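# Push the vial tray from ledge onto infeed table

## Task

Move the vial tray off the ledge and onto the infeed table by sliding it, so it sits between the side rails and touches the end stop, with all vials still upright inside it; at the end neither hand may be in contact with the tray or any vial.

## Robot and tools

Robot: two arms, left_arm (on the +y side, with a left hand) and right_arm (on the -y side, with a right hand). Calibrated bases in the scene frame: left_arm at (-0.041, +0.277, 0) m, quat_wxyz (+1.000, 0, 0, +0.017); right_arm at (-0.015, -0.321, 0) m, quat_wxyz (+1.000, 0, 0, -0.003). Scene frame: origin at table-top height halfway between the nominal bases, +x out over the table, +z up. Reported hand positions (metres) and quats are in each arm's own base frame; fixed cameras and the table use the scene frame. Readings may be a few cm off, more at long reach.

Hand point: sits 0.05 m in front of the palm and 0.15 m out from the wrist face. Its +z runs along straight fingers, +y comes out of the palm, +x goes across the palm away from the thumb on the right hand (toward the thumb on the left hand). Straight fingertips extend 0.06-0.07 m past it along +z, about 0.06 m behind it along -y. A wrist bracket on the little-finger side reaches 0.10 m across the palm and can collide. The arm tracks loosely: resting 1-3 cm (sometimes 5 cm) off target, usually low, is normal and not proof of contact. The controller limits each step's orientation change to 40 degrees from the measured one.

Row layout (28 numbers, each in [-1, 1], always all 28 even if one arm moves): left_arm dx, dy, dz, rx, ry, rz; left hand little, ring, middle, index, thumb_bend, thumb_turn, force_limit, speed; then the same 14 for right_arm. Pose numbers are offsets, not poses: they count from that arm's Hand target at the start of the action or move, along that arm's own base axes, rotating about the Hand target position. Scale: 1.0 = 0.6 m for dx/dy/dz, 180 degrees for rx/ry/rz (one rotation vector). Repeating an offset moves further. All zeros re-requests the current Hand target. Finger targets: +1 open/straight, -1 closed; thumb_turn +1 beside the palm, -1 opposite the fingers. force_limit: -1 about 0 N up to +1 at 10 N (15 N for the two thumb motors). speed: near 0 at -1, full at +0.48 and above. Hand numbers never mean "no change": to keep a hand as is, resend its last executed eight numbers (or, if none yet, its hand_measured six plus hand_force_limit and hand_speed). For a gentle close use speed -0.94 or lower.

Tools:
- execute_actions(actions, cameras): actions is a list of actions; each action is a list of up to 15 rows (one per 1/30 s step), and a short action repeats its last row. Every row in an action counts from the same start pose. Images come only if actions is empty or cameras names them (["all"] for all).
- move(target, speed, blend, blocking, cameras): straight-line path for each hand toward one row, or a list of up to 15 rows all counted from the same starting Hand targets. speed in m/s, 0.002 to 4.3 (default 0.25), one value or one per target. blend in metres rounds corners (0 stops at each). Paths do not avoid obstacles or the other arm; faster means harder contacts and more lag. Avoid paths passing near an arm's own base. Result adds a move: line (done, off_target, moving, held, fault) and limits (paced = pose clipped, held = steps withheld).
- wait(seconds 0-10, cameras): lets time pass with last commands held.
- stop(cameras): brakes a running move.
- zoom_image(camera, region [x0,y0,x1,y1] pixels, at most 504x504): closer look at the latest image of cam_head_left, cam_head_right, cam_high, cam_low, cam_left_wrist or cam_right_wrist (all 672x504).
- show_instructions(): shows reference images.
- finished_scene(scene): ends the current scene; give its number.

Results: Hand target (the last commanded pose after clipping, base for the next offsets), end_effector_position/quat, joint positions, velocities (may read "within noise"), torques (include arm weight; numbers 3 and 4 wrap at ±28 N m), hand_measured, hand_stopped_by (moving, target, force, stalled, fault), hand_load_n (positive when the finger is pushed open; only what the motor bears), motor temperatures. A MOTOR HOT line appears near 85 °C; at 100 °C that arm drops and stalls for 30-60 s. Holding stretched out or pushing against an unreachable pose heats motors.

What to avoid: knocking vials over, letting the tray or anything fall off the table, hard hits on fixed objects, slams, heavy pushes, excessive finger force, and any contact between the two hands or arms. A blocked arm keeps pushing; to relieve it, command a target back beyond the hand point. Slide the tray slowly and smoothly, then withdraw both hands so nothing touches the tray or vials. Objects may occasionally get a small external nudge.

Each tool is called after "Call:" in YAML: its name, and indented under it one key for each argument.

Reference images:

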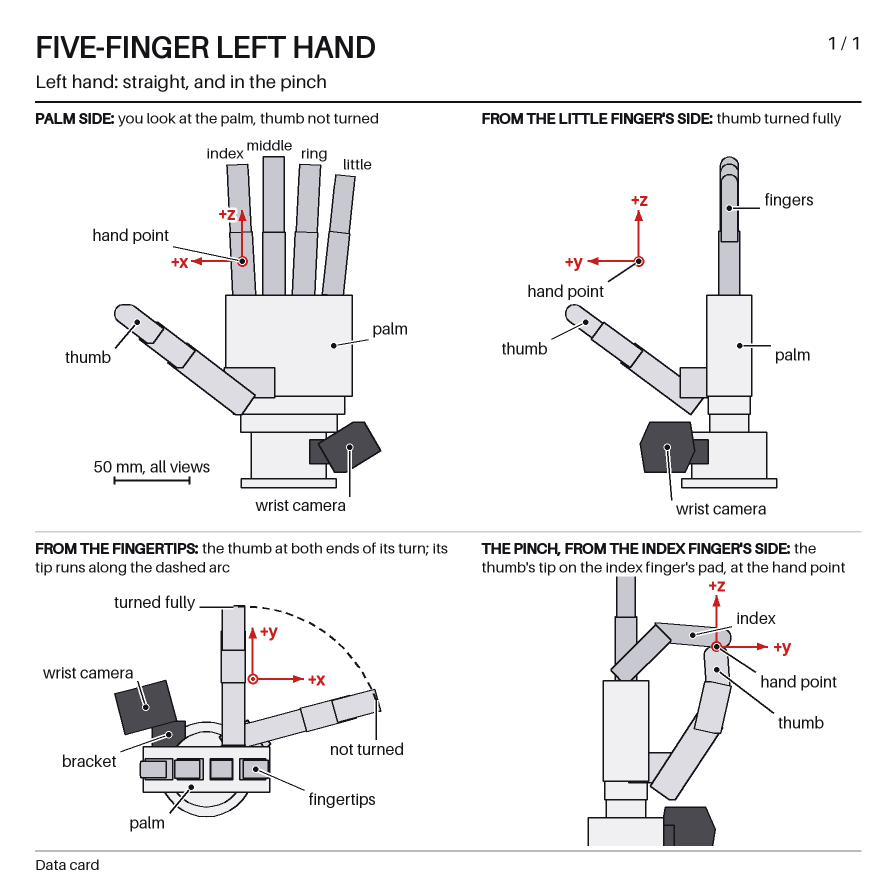

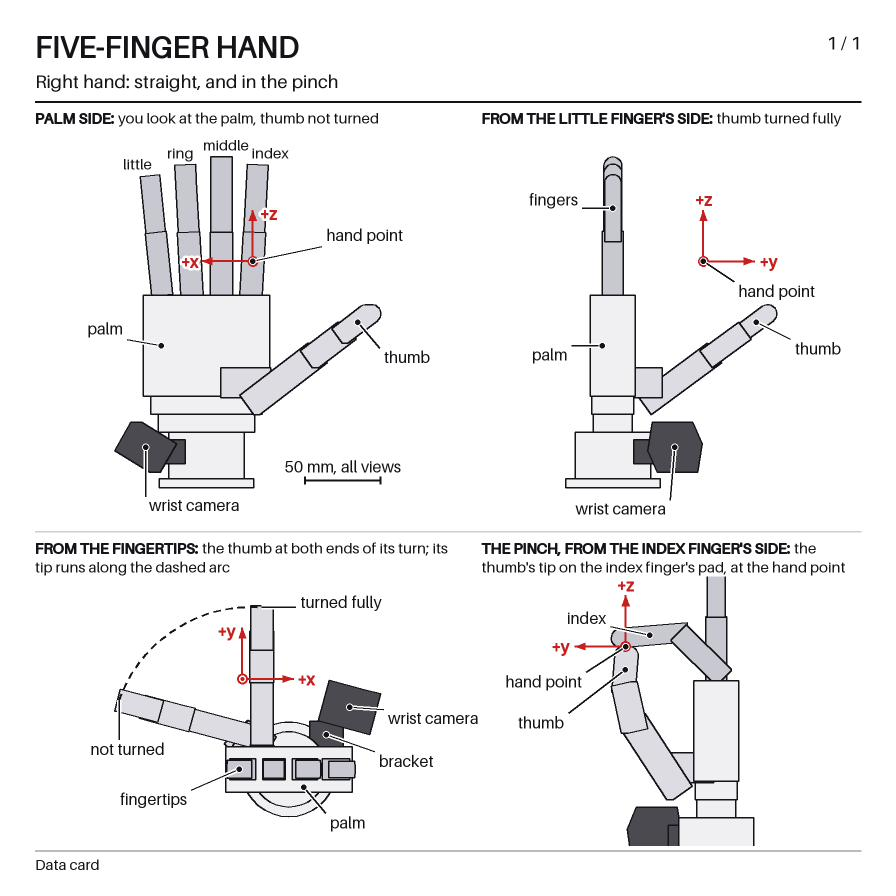

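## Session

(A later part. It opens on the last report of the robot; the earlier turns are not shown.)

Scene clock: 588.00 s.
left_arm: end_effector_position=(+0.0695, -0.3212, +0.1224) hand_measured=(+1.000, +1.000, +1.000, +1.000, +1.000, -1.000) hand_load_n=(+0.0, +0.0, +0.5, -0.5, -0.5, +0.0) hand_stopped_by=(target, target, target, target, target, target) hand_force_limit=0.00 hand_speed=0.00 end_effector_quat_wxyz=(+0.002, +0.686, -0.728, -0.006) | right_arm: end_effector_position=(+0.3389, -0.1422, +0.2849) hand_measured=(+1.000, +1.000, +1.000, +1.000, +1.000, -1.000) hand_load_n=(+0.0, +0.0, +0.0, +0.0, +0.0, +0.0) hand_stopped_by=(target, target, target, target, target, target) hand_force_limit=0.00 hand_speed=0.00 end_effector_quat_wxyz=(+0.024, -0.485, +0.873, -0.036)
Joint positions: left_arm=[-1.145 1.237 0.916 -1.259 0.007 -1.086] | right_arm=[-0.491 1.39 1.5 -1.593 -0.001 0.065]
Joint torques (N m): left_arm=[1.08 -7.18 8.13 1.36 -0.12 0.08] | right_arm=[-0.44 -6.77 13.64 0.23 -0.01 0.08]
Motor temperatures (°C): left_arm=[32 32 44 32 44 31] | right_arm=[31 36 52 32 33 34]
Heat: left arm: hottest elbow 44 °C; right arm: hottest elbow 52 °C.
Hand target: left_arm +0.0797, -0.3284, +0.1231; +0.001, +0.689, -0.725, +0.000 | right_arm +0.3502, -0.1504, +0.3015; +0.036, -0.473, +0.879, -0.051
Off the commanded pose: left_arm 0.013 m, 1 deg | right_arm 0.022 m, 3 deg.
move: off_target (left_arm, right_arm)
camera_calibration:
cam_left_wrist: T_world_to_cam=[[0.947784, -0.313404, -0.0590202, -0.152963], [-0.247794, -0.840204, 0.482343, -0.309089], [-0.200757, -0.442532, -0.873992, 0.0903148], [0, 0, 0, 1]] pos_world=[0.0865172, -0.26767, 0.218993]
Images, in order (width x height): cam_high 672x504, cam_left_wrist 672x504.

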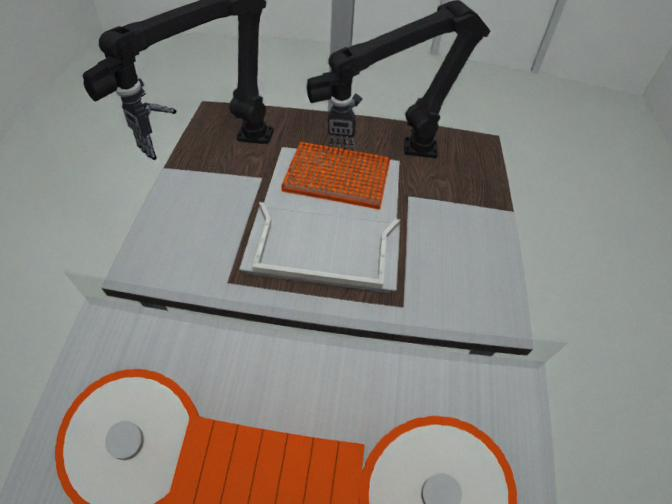

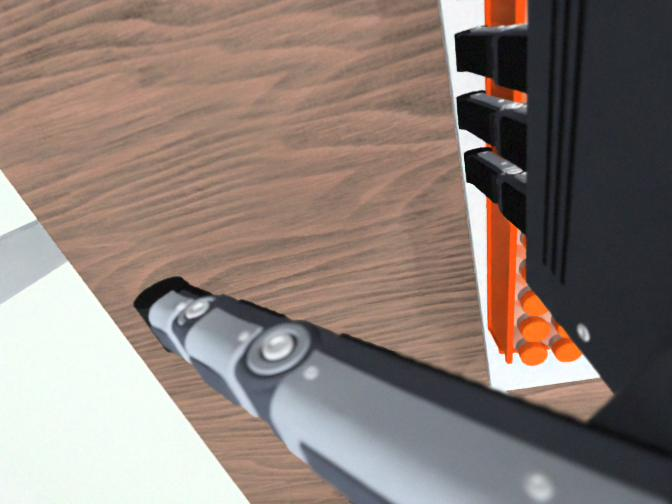

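Call:
move:
  target: [0.045,-0.003,0.008,0,0,0,1,1,1,1,1,-1,0,0, 0,0,0,0,0,0,1,1,1,1,1,-1,0,0]
  speed: 0.06
  cameras: ["cam_left_wrist","cam_high"]

Call:
zoom_image:
  camera: "cam_high"
  region: [270, 80, 450, 230]

Scene clock: 595.60 s.
left_arm: end_effector_position=(+0.0852, -0.3190, +0.1218) hand_measured=(+1.000, +1.000, +1.000, +1.000, +1.000, -1.000) hand_load_n=(+0.0, +0.0, -1.5, -1.5, +0.0, -0.5) hand_stopped_by=(target, target, target, target, target, target) hand_force_limit=0.00 hand_speed=0.00 end_effector_quat_wxyz=(+0.010, +0.679, -0.734, -0.013) | right_arm: end_effector_position=(+0.3389, -0.1422, +0.2849) hand_measured=(+1.000, +1.000, +1.000, +1.000, +1.000, -1.000) hand_load_n=(+0.0, +0.0, +0.0, +0.0, +0.0, +0.0) hand_stopped_by=(target, target, target, target, target, target) hand_force_limit=0.00 hand_speed=0.00 end_effector_quat_wxyz=(+0.024, -0.485, +0.873, -0.036)
Joint positions: left_arm=[-1.087 1.263 0.933 -1.26 0.026 -1.01] | right_arm=[-0.491 1.39 1.5 -1.593 -0.001 0.065]
Joint torques (N m): left_arm=[2.43 -6.77 9.66 1.03 -0.9 0.04] | right_arm=[-0.97 -7.3 13.71 0.2 -0.04 0.12]
Heat: left arm: hottest elbow 44 °C; right arm: hottest elbow 52 °C.
Hand target: left_arm +0.1067, -0.3303, +0.1280; +0.001, +0.689, -0.725, +0.000 | right_arm +0.3502, -0.1504, +0.3015; +0.036, -0.473, +0.879, -0.051
Off the commanded pose: left_arm 0.025 m, 2 deg | right_arm 0.022 m, 3 deg.
move: off_target (left_arm, right_arm)
camera_calibration:
cam_left_wrist: T_world_to_cam=[[0.94047, -0.330425, -0.0795896, -0.16945], [-0.252159, -0.83536, 0.488456, -0.301913], [-0.227884, -0.43931, -0.868951, 0.0967804], [0, 0, 0, 1]] pos_world=[0.105287, -0.26568, 0.218082]
Images, in order (width x height): cam_high 672x504, cam_left_wrist 672x504.

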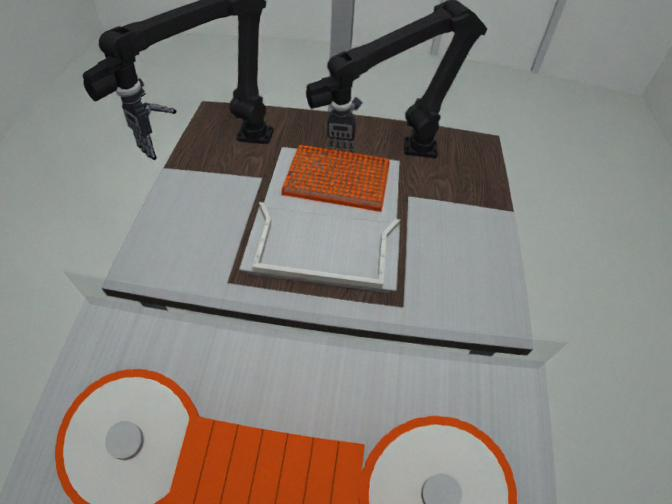

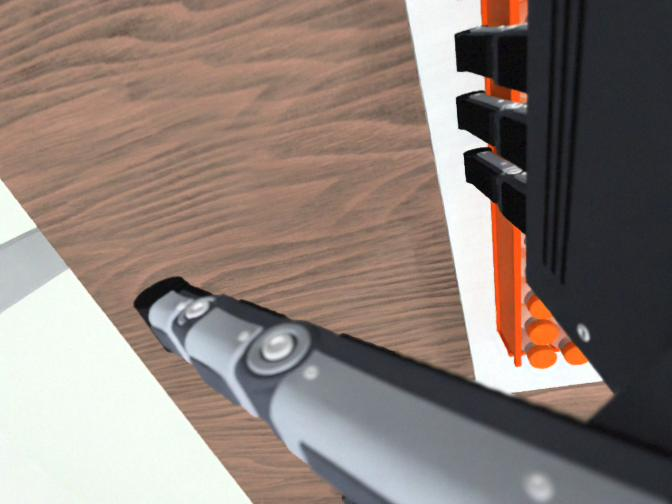

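Scaled by 2.800 from the camera's 672x504 image, which has a finer 960x720 frame.

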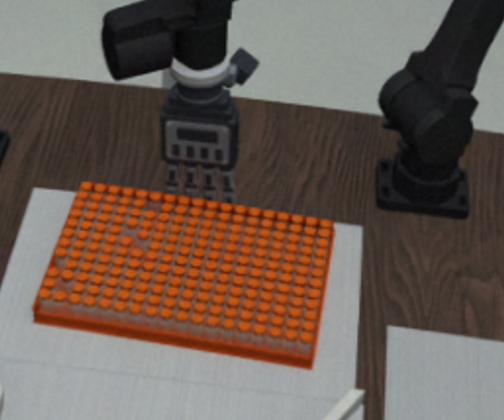

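Call:
move:
  target: [0.1,-0.004,0.002,0,0,0.0083,1,1,1,1,1,-1,0,0, 0,0,0,0,0,0,1,1,1,1,1,-1,0,0]
  speed: 0.06
  cameras: ["cam_left_wrist","cam_high","cam_head_right"]

Call:
zoom_image:
  camera: "cam_high"
  region: [210, 120, 430, 310]

Scene clock: 607.03 s.
left_arm: end_effector_position=(+0.1423, -0.3220, +0.1224) hand_measured=(+1.000, +1.000, +1.000, +1.000, +1.000, -1.000) hand_load_n=(+0.0, -1.5, -1.5, +0.0, +0.0, +0.0) hand_stopped_by=(target, target, target, target, target, target) hand_force_limit=0.00 hand_speed=0.00 end_effector_quat_wxyz=(+0.010, +0.693, -0.720, -0.016) | right_arm: end_effector_position=(+0.3389, -0.1422, +0.2849) hand_measured=(+1.000, +1.000, +1.000, +1.000, +1.000, -1.000) hand_load_n=(+0.0, +0.0, +0.0, +0.0, +0.0, +0.0) hand_stopped_by=(target, target, target, target, target, target) hand_force_limit=0.00 hand_speed=0.00 end_effector_quat_wxyz=(+0.024, -0.485, +0.873, -0.036)
Joint positions: left_arm=[-0.95 1.349 1.011 -1.262 0.024 -0.911] | right_arm=[-0.491 1.39 1.5 -1.593 -0.001 0.065]
Joint torques (N m): left_arm=[2.2 -8.23 10.04 1.28 -0.81 0.11] | right_arm=[-0.85 -6.18 13.61 0.29 -0.05 0.15]
Heat: left arm: hottest elbow 44 °C; right arm: hottest elbow 53 °C.
Hand target: left_arm +0.1667, -0.3328, +0.1291; +0.001, +0.698, -0.716, +0.000 | right_arm +0.3502, -0.1504, +0.3015; +0.036, -0.473, +0.879, -0.051
Off the commanded pose: left_arm 0.027 m, 2 deg | right_arm 0.022 m, 3 deg.
move: off_target (left_arm, right_arm)
camera_calibration:
cam_left_wrist: T_world_to_cam=[[0.952037, -0.293882, -0.0851972, -0.213356], [-0.2181, -0.847056, 0.484694, -0.298455], [-0.214609, -0.442865, -0.870525, 0.106026], [0, 0, 0, 1]] pos_world=[0.160784, -0.268554, 0.21878]
Images, in order (width x height): cam_head_right 672x504, cam_high 672x504, cam_left_wrist 672x504.

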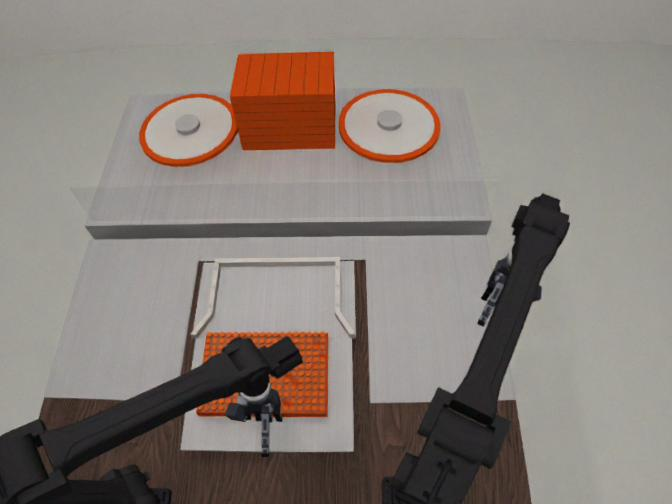

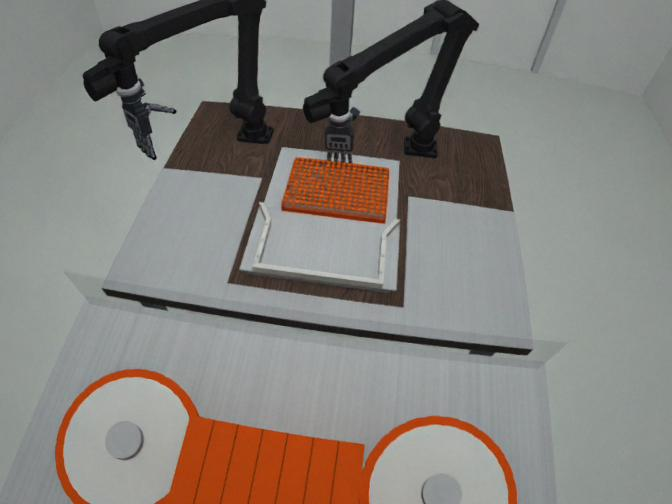

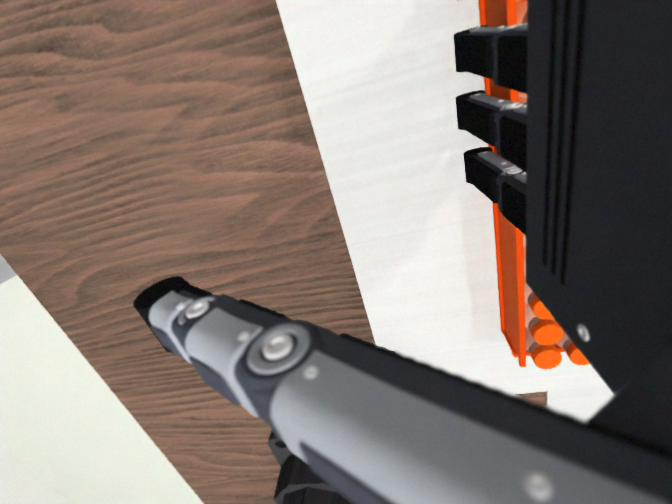

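Scaled by 2.291 from the camera's 672x504 image, which has a finer 960x720 frame.

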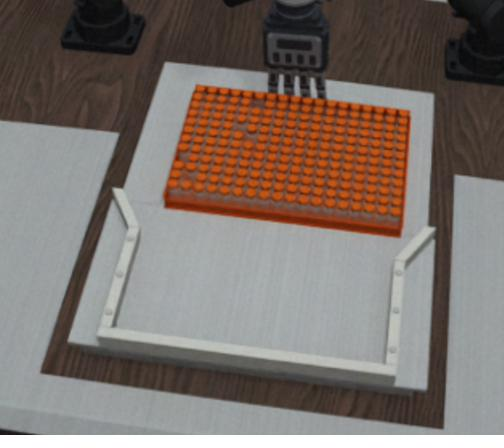

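Call:
zoom_image:
  camera: "cam_head_right"
  region: [180, 250, 370, 430]

Scaled by 2.653 from the camera's 672x504 image, which has a finer 960x720 frame.

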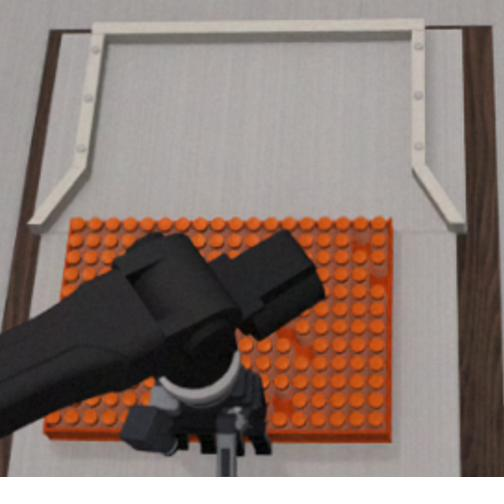

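Call:
move:
  target: [0.0833,-0.03,0.0,0,0,0.0,1,1,1,1,1,-1,0,0, 0,0,0,0,0,0,1,1,1,1,1,-1,0,0]
  speed: 0.05
  cameras: ["cam_left_wrist","cam_high","cam_head_right"]

Call:
zoom_image:
  camera: "cam_head_right"
  region: [180, 250, 370, 430]

Call:
zoom_image:
  camera: "cam_high"
  region: [210, 120, 430, 310]

Scene clock: 641.00 s.
left_arm: end_effector_position=(+0.1876, -0.3363, +0.1231) hand_measured=(+1.000, +1.000, +1.000, +1.000, +1.000, -1.000) hand_load_n=(-2.0, -0.5, -2.5, +0.0, -0.5, +0.0) hand_stopped_by=(target, target, target, target, target, target) hand_force_limit=0.00 hand_speed=0.00 end_effector_quat_wxyz=(+0.009, +0.697, -0.717, -0.024) | right_arm: end_effector_position=(+0.3389, -0.1422, +0.2849) hand_measured=(+1.000, +1.000, +1.000, +1.000, +1.000, -1.000) hand_load_n=(+0.0, +0.0, +0.0, +0.0, +0.0, +0.0) hand_stopped_by=(target, target, target, target, target, target) hand_force_limit=0.00 hand_speed=0.00 end_effector_quat_wxyz=(+0.024, -0.485, +0.873, -0.036)
Joint positions: left_arm=[-0.879 1.459 1.123 -1.282 0.021 -0.85] | right_arm=[-0.491 1.39 1.5 -1.593 -0.001 0.065]
Joint torques (N m): left_arm=[2.02 -9.64 10.52 1.69 -0.74 0.17] | right_arm=[-1.08 -6.36 13.86 0.18 -0.05 0.14]
Motor temperatures (°C): left_arm=[32 33 45 32 38 31] | right_arm=[31 36 53 31 33 34]
Heat: left arm: hottest elbow 45 °C; right arm: hottest elbow 53 °C.
Hand target: left_arm +0.2167, -0.3507, +0.1291; +0.001, +0.698, -0.716, +0.000 | right_arm +0.3502, -0.1504, +0.3015; +0.036, -0.473, +0.879, -0.051
Off the commanded pose: left_arm 0.033 m, 3 deg | right_arm 0.022 m, 3 deg.
move: off_target (left_arm, right_arm)
camera_calibration:
cam_left_wrist: T_world_to_cam=[[0.953955, -0.283624, -0.0976098, -0.255918], [-0.205631, -0.855301, 0.475579, -0.305074], [-0.218371, -0.433609, -0.874241, 0.114349], [0, 0, 0, 1]] pos_world=[0.206372, -0.283932, 0.220075]
Images, in order (width x height): cam_head_right 672x504, cam_high 672x504, cam_left_wrist 672x504.

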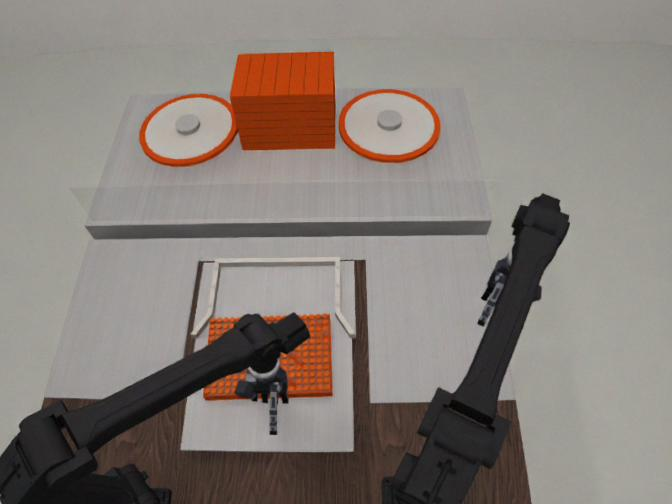

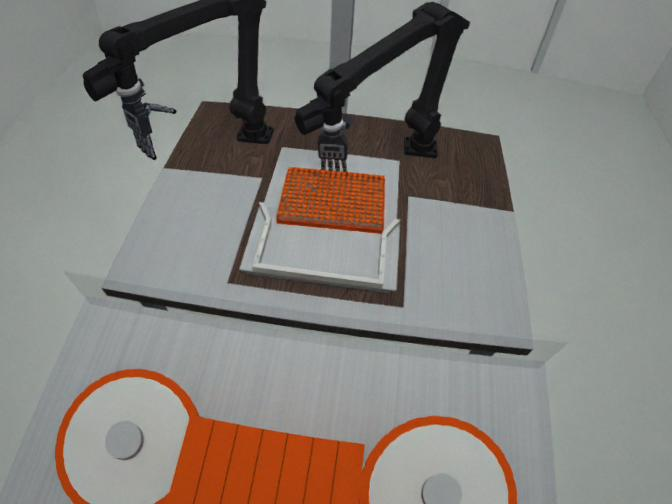

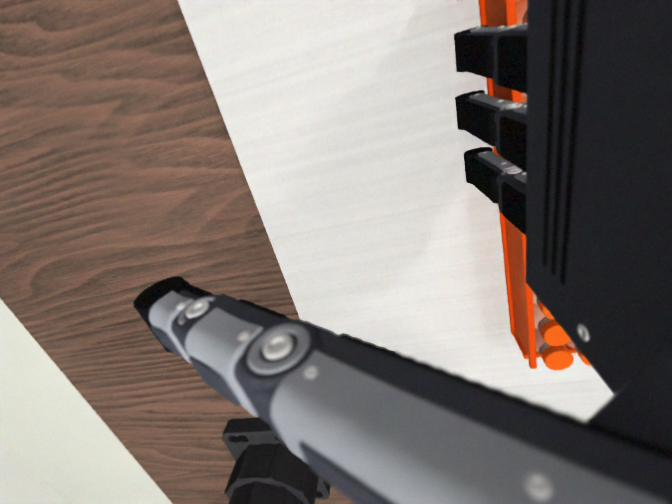

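Scaled by 2.653 from the camera's 672x504 image, which has a finer 960x720 frame.

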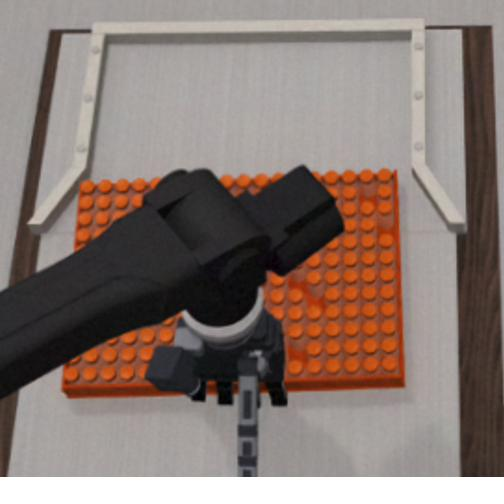

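Scaled by 2.291 from the camera's 672x504 image, which has a finer 960x720 frame.

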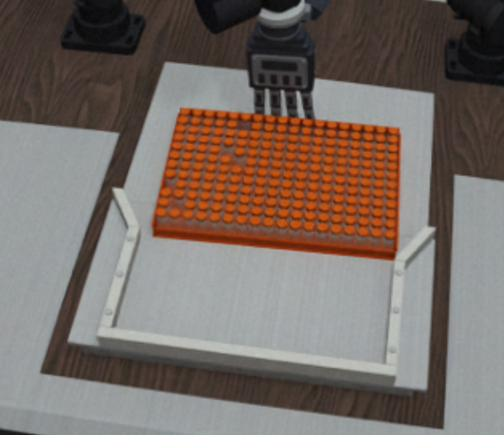

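Call:
move:
  target: [0.0667,-0.011,0.0,0,0,-0.006,1,1,1,1,1,-1,0,0, 0,0,0,0,0,0,1,1,1,1,1,-1,0,0]
  speed: 0.05
  cameras: ["cam_left_wrist","cam_high","cam_head_right"]

Call:
zoom_image:
  camera: "cam_head_right"
  region: [180, 250, 370, 430]

Call:
zoom_image:
  camera: "cam_high"
  region: [210, 120, 430, 310]

Scene clock: 674.43 s.
left_arm: end_effector_position=(+0.2313, -0.3465, +0.1238) hand_measured=(+1.000, +1.000, +1.000, +1.000, +1.000, -1.000) hand_load_n=(-2.5, +0.0, -0.5, +0.0, +0.0, +0.0) hand_stopped_by=(target, target, target, target, target, target) hand_force_limit=0.00 hand_speed=0.00 end_effector_quat_wxyz=(+0.007, +0.693, -0.720, -0.019) | right_arm: end_effector_position=(+0.3389, -0.1422, +0.2849) hand_measured=(+1.000, +1.000, +1.000, +1.000, +1.000, -1.000) hand_load_n=(+0.0, +0.0, +0.0, +0.0, +0.0, +0.0) hand_stopped_by=(target, target, target, target, target, target) hand_force_limit=0.00 hand_speed=0.00 end_effector_quat_wxyz=(+0.024, -0.485, +0.873, -0.036)
Joint positions: left_arm=[-0.819 1.544 1.222 -1.286 0.014 -0.781] | right_arm=[-0.491 1.39 1.5 -1.593 -0.001 0.065]
Joint torques (N m): left_arm=[1.67 -10.7 10.43 1.5 -0.4 0.21] | right_arm=[-0.5 -6.65 13.86 0.2 -0.04 0.17]
Heat: left arm: hottest elbow 46 °C; right arm: hottest elbow 53 °C.
Hand target: left_arm +0.2569, -0.3573, +0.1292; +0.001, +0.692, -0.722, +0.001 | right_arm +0.3502, -0.1504, +0.3015; +0.036, -0.473, +0.879, -0.051
Off the commanded pose: left_arm 0.028 m, 2 deg | right_arm 0.022 m, 3 deg.
move: off_target (left_arm, right_arm)
camera_calibration:
cam_left_wrist: T_world_to_cam=[[0.952291, -0.292716, -0.0863619, -0.304603], [-0.218167, -0.850806, 0.478051, -0.300964], [-0.21341, -0.436402, -0.874076, 0.117965], [0, 0, 0, 1]] pos_world=[0.249586, -0.293744, 0.22068]
Images, in order (width x height): cam_head_right 672x504, cam_high 672x504, cam_left_wrist 672x504.

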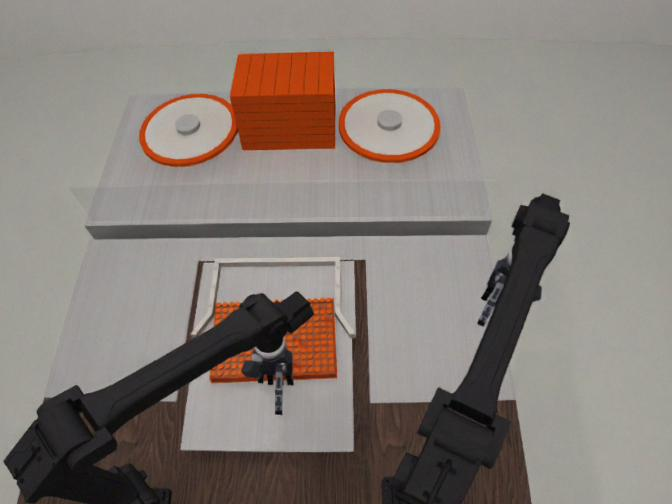

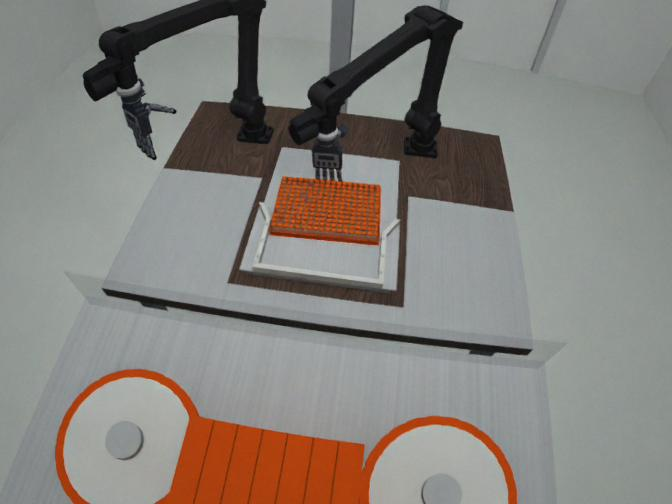

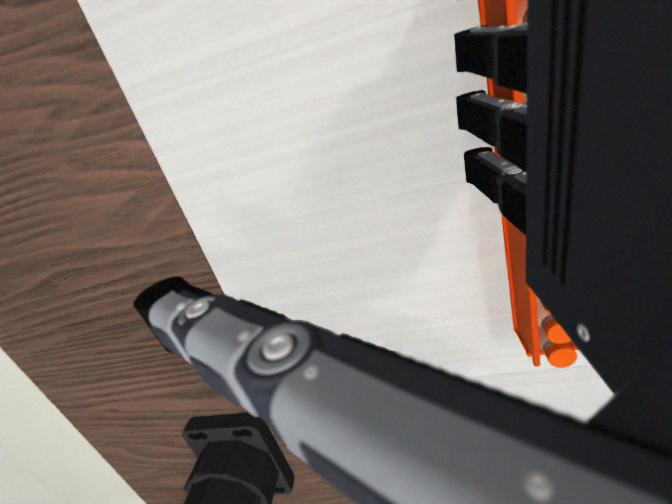

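Scaled by 2.653 from the camera's 672x504 image, which has a finer 960x720 frame.

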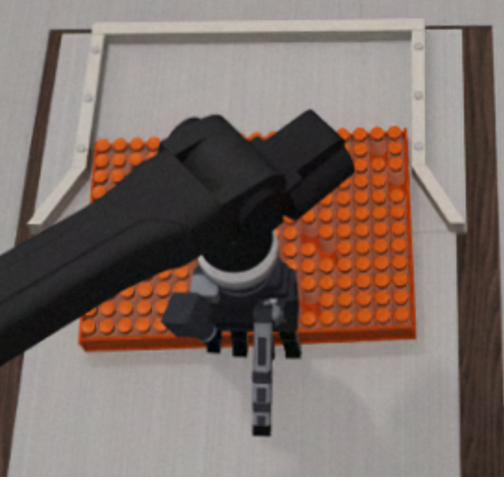

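Scaled by 2.291 from the camera's 672x504 image, which has a finer 960x720 frame.

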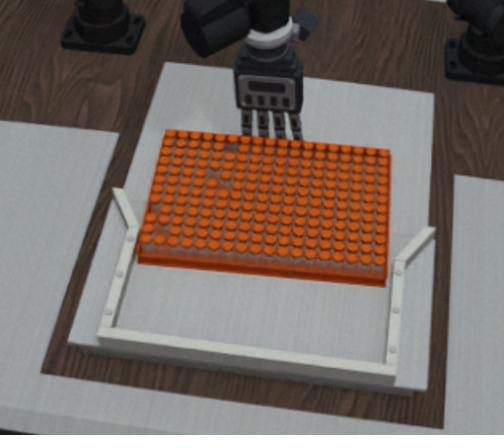

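Call:
move:
  target: [0.1,-0.0035,0.0,0,0,0,1,1,1,1,1,-1,0,0, 0,0,0,0,0,0,1,1,1,1,1,-1,0,0]
  speed: 0.05
  cameras: ["cam_left_wrist","cam_high","cam_head_right"]

Call:
zoom_image:
  camera: "cam_head_right"
  region: [180, 250, 370, 430]

Call:
zoom_image:
  camera: "cam_high"
  region: [210, 120, 430, 310]

Scene clock: 688.57 s.
left_arm: end_effector_position=(+0.2883, -0.3493, +0.1248) hand_measured=(+1.000, +1.000, +1.000, +1.000, +1.000, -1.000) hand_load_n=(-3.0, +0.0, -0.5, +0.0, +0.0, +0.5) hand_stopped_by=(target, target, target, target, target, target) hand_force_limit=0.00 hand_speed=0.00 end_effector_quat_wxyz=(+0.008, +0.694, -0.720, -0.021) | right_arm: end_effector_position=(+0.3389, -0.1422, +0.2849) hand_measured=(+1.000, +1.000, +1.000, +1.000, +1.000, -1.000) hand_load_n=(+0.0, +0.0, +0.0, +0.0, +0.0, +0.0) hand_stopped_by=(target, target, target, target, target, target) hand_force_limit=0.00 hand_speed=0.00 end_effector_quat_wxyz=(+0.024, -0.485, +0.873, -0.036)
Joint positions: left_arm=[-0.736 1.653 1.357 -1.318 0.013 -0.7] | right_arm=[-0.491 1.39 1.5 -1.593 -0.001 0.065]
Joint torques (N m): left_arm=[1.96 -12.69 10.77 1.72 -0.41 0.25] | right_arm=[-1.08 -7.12 13.79 0.25 -0.04 0.11]
Heat: left arm: hottest elbow 47 °C; right arm: hottest elbow 53 °C.
Hand target: left_arm +0.3168, -0.3594, +0.1291; +0.001, +0.692, -0.722, +0.000 | right_arm +0.3502, -0.1504, +0.3015; +0.036, -0.473, +0.879, -0.051
Off the commanded pose: left_arm 0.031 m, 3 deg | right_arm 0.022 m, 3 deg.
move: off_target (left_arm, right_arm)
camera_calibration:
cam_left_wrist: T_world_to_cam=[[0.952372, -0.290669, -0.0921903, -0.35827], [-0.213933, -0.85232, 0.477265, -0.293022], [-0.217302, -0.434812, -0.87391, 0.131429], [0, 0, 0, 1]] pos_world=[0.307078, -0.29674, 0.221677]
Images, in order (width x height): cam_head_right 672x504, cam_high 672x504, cam_left_wrist 672x504.

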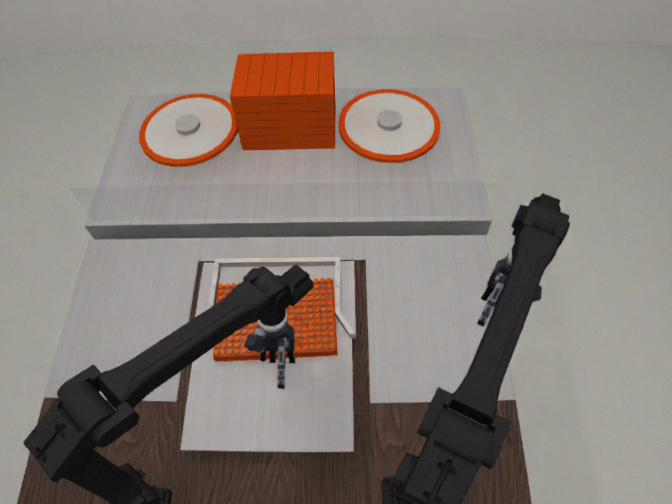

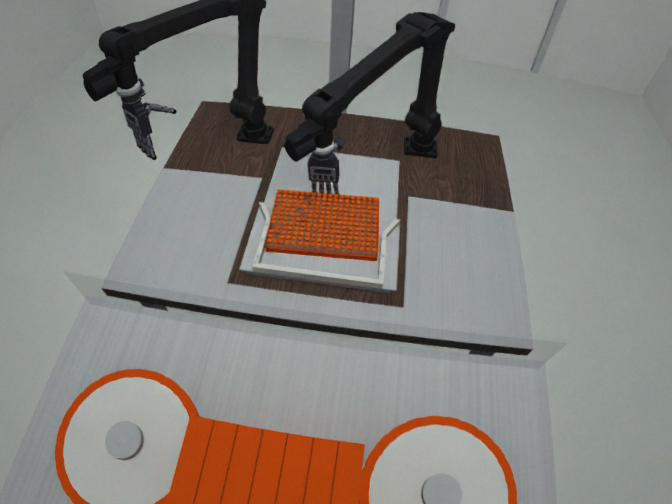

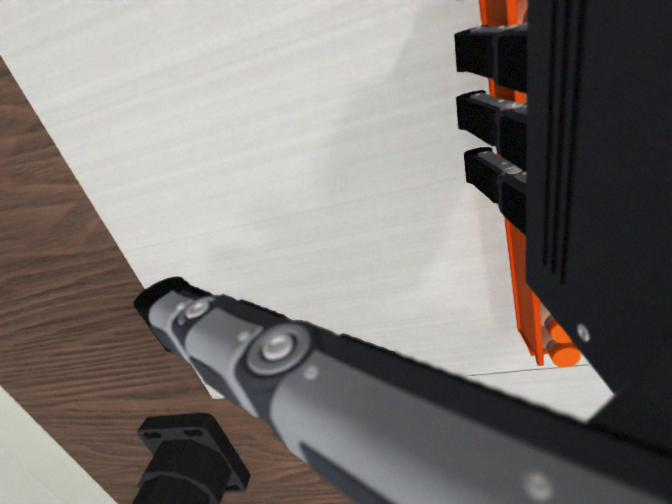

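Scaled by 2.653 from the camera's 672x504 image, which has a finer 960x720 frame.

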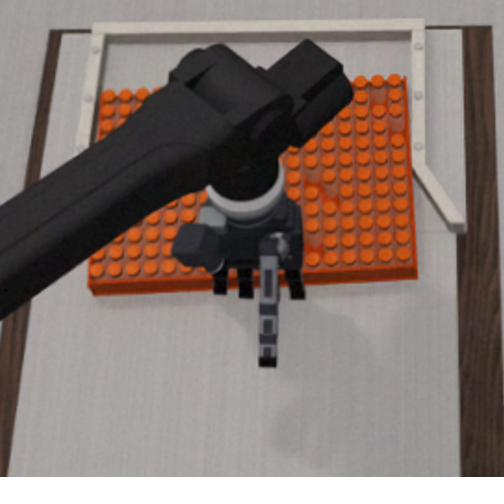

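Scaled by 2.291 from the camera's 672x504 image, which has a finer 960x720 frame.

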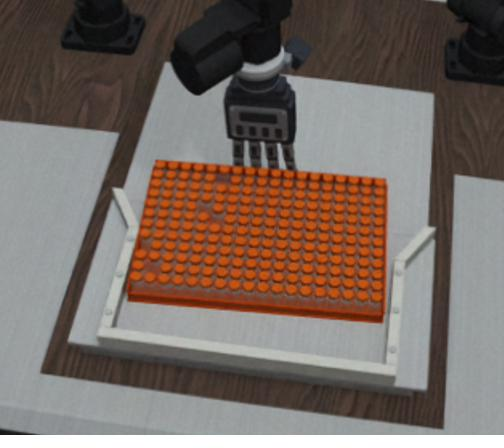

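Call:
move:
  target:
    - [-0.07,0.0,0.0,0,0,0,1,1,1,1,1,-1,0,0, 0,0,0,0,0,0,1,1,1,1,1,-1,0,0]
    - [-0.07,0.08,0.0,0,0,0,1,1,1,1,1,-1,0,0, 0,0,0,0,0,0,1,1,1,1,1,-1,0,0]
    - [0.05,0.08,0.0,0,0,0,1,1,1,1,1,-1,0,0, 0,0,0,0,0,0,1,1,1,1,1,-1,0,0]
  speed: 0.07
  blend: [0.005,0.005,0]
  cameras: ["cam_left_wrist","cam_high","cam_head_right"]

Call:
zoom_image:
  camera: "cam_head_right"
  region: [180, 250, 370, 430]

Call:
zoom_image:
  camera: "cam_high"
  region: [210, 120, 430, 310]

Scene clock: 707.43 s.
left_arm: end_effector_position=(+0.3164, -0.3027, +0.1249) hand_measured=(+1.000, +1.000, +1.000, +1.000, +1.000, -1.000) hand_load_n=(-0.5, -2.0, -1.5, +0.0, +0.0, +0.0) hand_stopped_by=(target, target, target, target, target, target) hand_force_limit=0.00 hand_speed=0.00 end_effector_quat_wxyz=(+0.010, +0.691, -0.723, -0.022) | right_arm: end_effector_position=(+0.3389, -0.1422, +0.2849) hand_measured=(+1.000, +1.000, +1.000, +1.000, +1.000, -1.000) hand_load_n=(+0.0, +0.0, +0.0, +0.0, +0.0, +0.0) hand_stopped_by=(target, target, target, target, target, target) hand_force_limit=0.00 hand_speed=0.00 end_effector_quat_wxyz=(+0.024, -0.485, +0.873, -0.036)
Joint positions: left_arm=[-0.622 1.637 1.336 -1.316 0.012 -0.577] | right_arm=[-0.491 1.39 1.5 -1.593 -0.001 0.065]
Joint torques (N m): left_arm=[1.49 -12.51 10.78 1.7 -0.36 0.15] | right_arm=[-0.62 -7.06 13.72 0.14 -0.06 0.16]
Heat: left arm: hottest elbow 48 °C; right arm: hottest elbow 54 °C.
Hand target: left_arm +0.3467, -0.3114, +0.1292; +0.001, +0.692, -0.722, +0.001 | right_arm +0.3502, -0.1504, +0.3015; +0.036, -0.473, +0.879, -0.051
Off the commanded pose: left_arm 0.032 m, 3 deg | right_arm 0.022 m, 3 deg.
move: off_target (left_arm, right_arm)
camera_calibration:
cam_left_wrist: T_world_to_cam=[[0.949405, -0.299168, -0.0955435, -0.37261], [-0.219244, -0.849196, 0.480414, -0.245127], [-0.224859, -0.43516, -0.871822, 0.15991], [0, 0, 0, 1]] pos_world=[0.335972, -0.250047, 0.221576]
Images, in order (width x height): cam_head_right 672x504, cam_high 672x504, cam_left_wrist 672x504.

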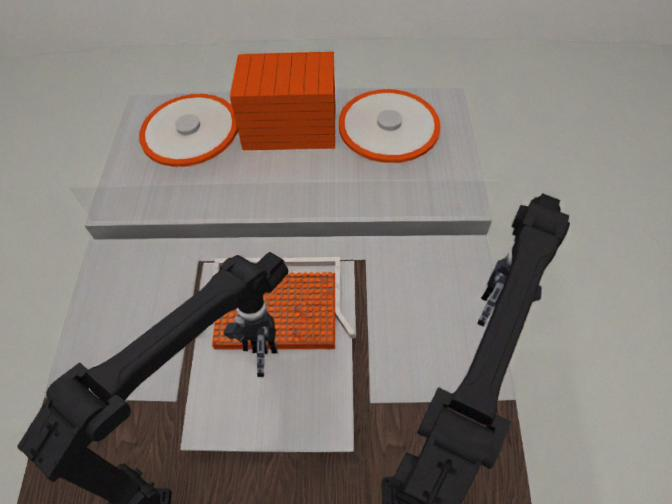

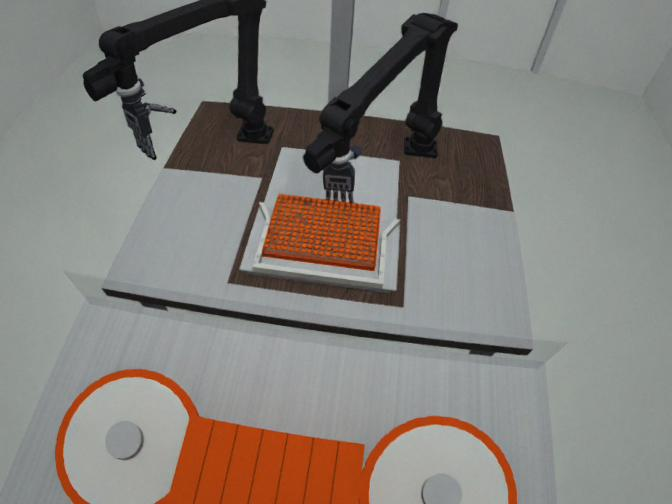

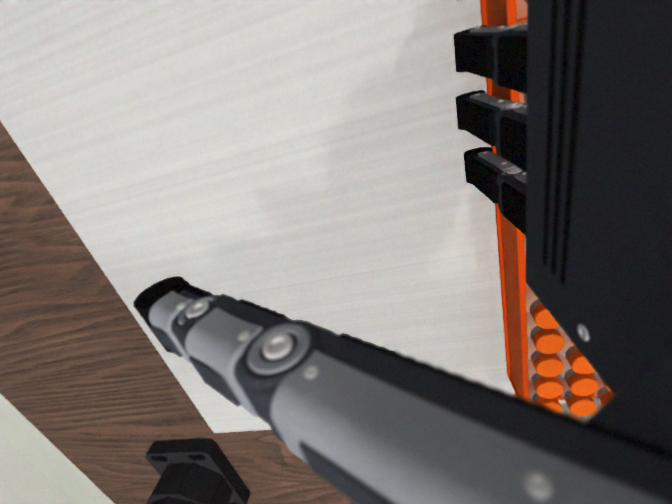

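Scaled by 2.653 from the camera's 672x504 image, which has a finer 960x720 frame.

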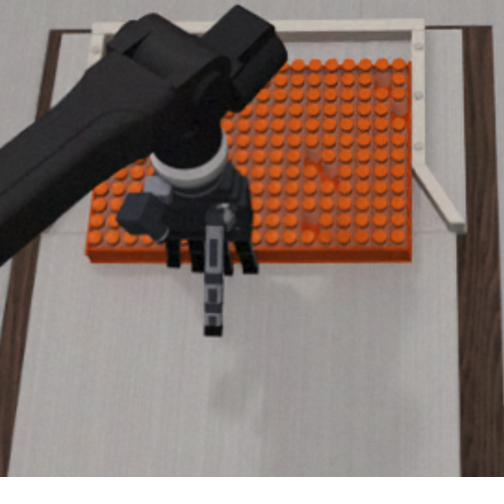

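Scaled by 2.291 from the camera's 672x504 image, which has a finer 960x720 frame.

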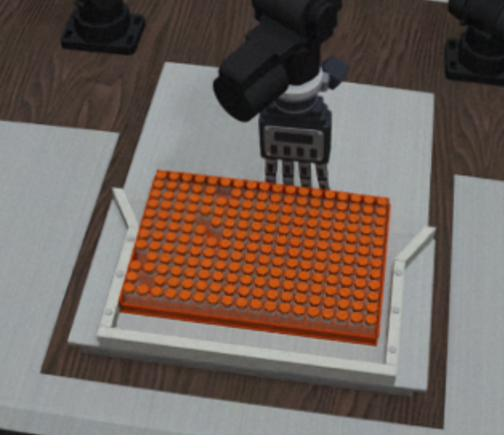

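Call:
move:
  target: [0.05,-0.0017,0.0,0,0,0,1,1,1,1,1,-1,0,0, 0,0,0,0,0,0,1,1,1,1,1,-1,0,0]
  speed: 0.05
  cameras: ["cam_high","cam_head_right"]

Call:
zoom_image:
  camera: "cam_head_right"
  region: [180, 250, 370, 430]

Call:
zoom_image:
  camera: "cam_high"
  region: [210, 120, 430, 310]

Scene clock: 716.83 s.
left_arm: end_effector_position=(+0.3459, -0.3043, +0.1255) hand_measured=(+1.000, +1.000, +1.000, +1.000, +1.000, -1.000) hand_load_n=(-0.5, -2.0, -1.5, +0.5, +0.0, +0.0) hand_stopped_by=(target, target, target, target, target, target) hand_force_limit=0.00 hand_speed=0.00 end_effector_quat_wxyz=(+0.011, +0.691, -0.723, -0.023) | right_arm: end_effector_position=(+0.3389, -0.1422, +0.2849) hand_measured=(+1.000, +1.000, +1.000, +1.000, +1.000, -1.000) hand_load_n=(+0.0, +0.0, +0.0, +0.0, +0.0, +0.0) hand_stopped_by=(target, target, target, target, target, target) hand_force_limit=0.00 hand_speed=0.00 end_effector_quat_wxyz=(+0.024, -0.485, +0.873, -0.036)
Joint positions: left_arm=[-0.591 1.701 1.419 -1.338 0.011 -0.546] | right_arm=[-0.491 1.39 1.5 -1.593 -0.001 0.065]
Joint torques (N m): left_arm=[1.44 -13.1 11.04 1.74 -0.28 0.13] | right_arm=[-1.03 -6.71 13.79 -0.01 -0.06 0.09]
Heat: left arm: hottest elbow 47 °C; right arm: hottest elbow 54 °C.
Hand target: left_arm +0.3767, -0.3124, +0.1291; +0.001, +0.692, -0.722, +0.000 | right_arm +0.3502, -0.1504, +0.3015; +0.036, -0.473, +0.879, -0.051
Off the commanded pose: left_arm 0.032 m, 3 deg | right_arm 0.022 m, 3 deg.
move: off_target (left_arm, right_arm)
Images, in order (width x height): cam_head_right 672x504, cam_high 672x504.

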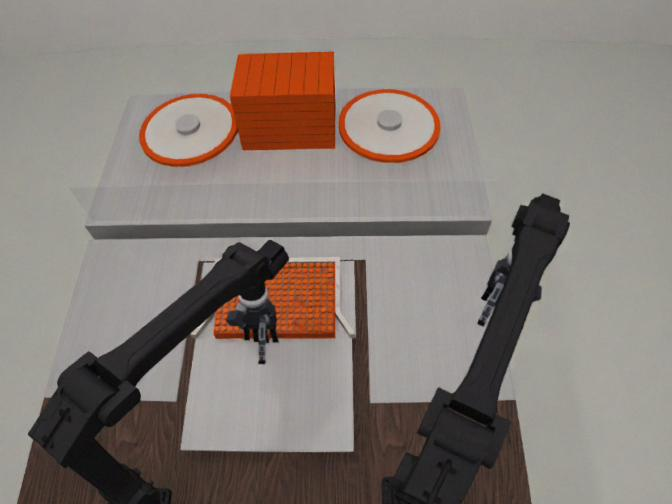

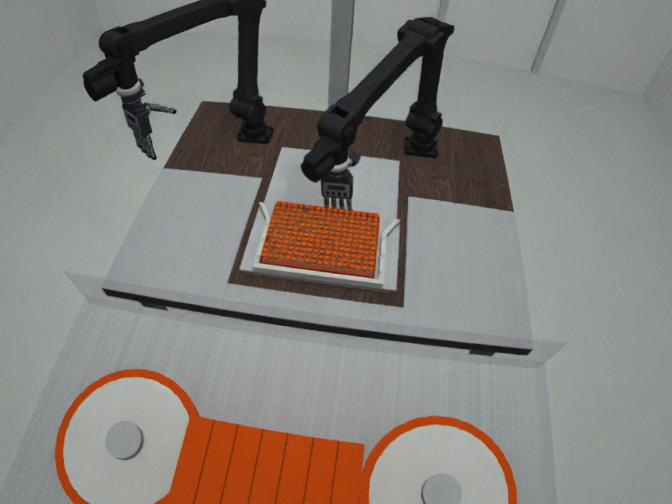

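Scaled by 2.653 from the camera's 672x504 image, which has a finer 960x720 frame.

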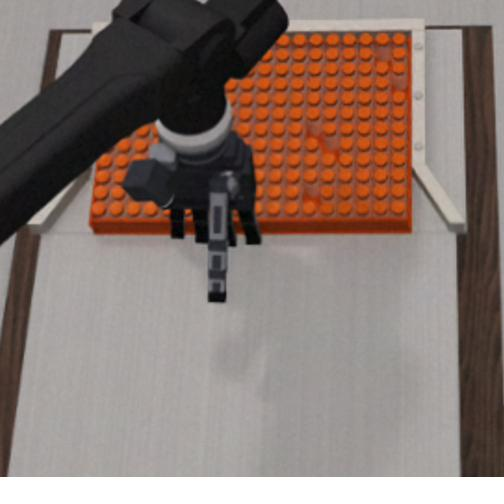

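Scaled by 2.291 from the camera's 672x504 image, which has a finer 960x720 frame.

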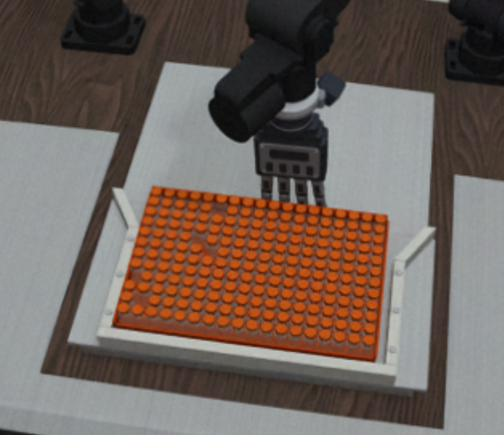

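Call:
move:
  target: [0.02,-0.0007,0.0,0,0,0,1,1,1,1,1,-1,0,0, 0,0,0,0,0,0,1,1,1,1,1,-1,0,0]
  speed: 0.04
  cameras: ["cam_high","cam_head_right"]

Call:
zoom_image:
  camera: "cam_head_right"
  region: [200, 250, 350, 350]

Call:
zoom_image:
  camera: "cam_high"
  region: [240, 190, 410, 300]

Scene clock: 726.90 s.
left_arm: end_effector_position=(+0.3541, -0.3047, +0.1260) hand_measured=(+1.000, +1.000, +1.000, +1.000, +1.000, -1.000) hand_load_n=(-1.0, -2.5, -1.0, +0.0, -0.5, +0.0) hand_stopped_by=(target, target, target, target, target, target) hand_force_limit=0.00 hand_speed=0.00 end_effector_quat_wxyz=(+0.012, +0.691, -0.722, -0.026) | right_arm: end_effector_position=(+0.3389, -0.1422, +0.2849) hand_measured=(+1.000, +1.000, +1.000, +1.000, +1.000, -1.000) hand_load_n=(+0.0, +0.0, +0.0, +0.0, +0.0, +0.0) hand_stopped_by=(target, target, target, target, target, target) hand_force_limit=0.00 hand_speed=0.00 end_effector_quat_wxyz=(+0.024, -0.485, +0.873, -0.036)
Joint positions: left_arm=[-0.582 1.724 1.449 -1.353 0.012 -0.537] | right_arm=[-0.491 1.39 1.5 -1.593 -0.001 0.065]
Joint torques (N m): left_arm=[1.73 -13.51 11.37 1.89 -0.34 0.15] | right_arm=[-0.56 -7.12 13.7 0.2 -0.04 0.12]
Heat: left arm: hottest elbow 47 °C; right arm: hottest elbow 54 °C.
Hand target: left_arm +0.3887, -0.3128, +0.1291; +0.001, +0.692, -0.722, +0.000 | right_arm +0.3502, -0.1504, +0.3015; +0.036, -0.473, +0.879, -0.051
Off the commanded pose: left_arm 0.036 m, 3 deg | right_arm 0.022 m, 3 deg.
move: off_target (left_arm, right_arm)
Images, in order (width x height): cam_head_right 672x504, cam_high 672x504.

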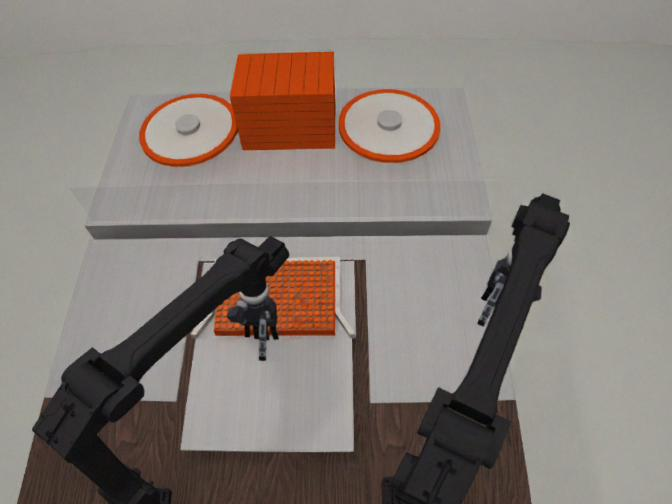

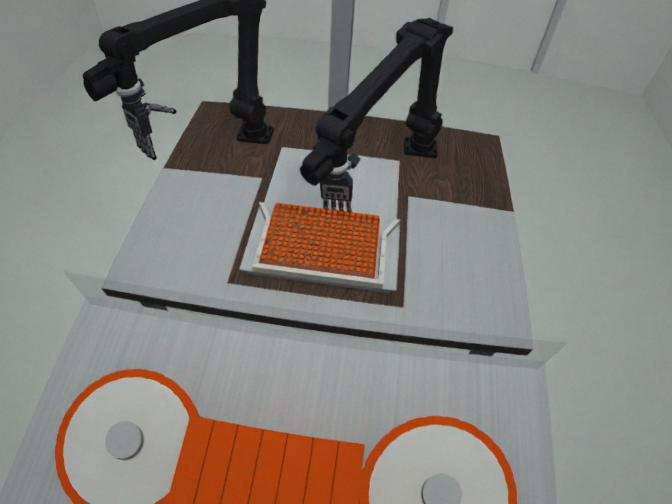

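Scaled by 3.360 from the camera's 672x504 image, which has a finer 960x720 frame.

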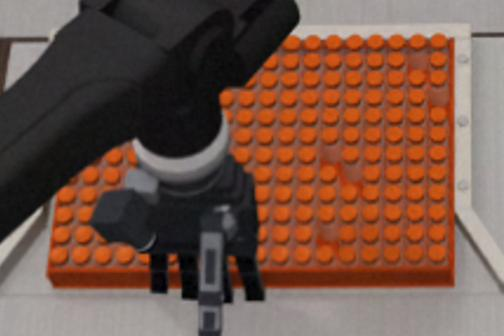

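Scaled by 2.965 from the camera's 672x504 image, which has a finer 960x720 frame.

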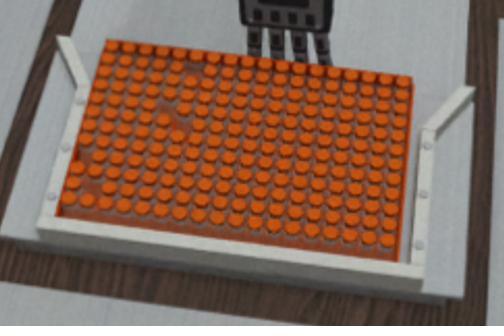

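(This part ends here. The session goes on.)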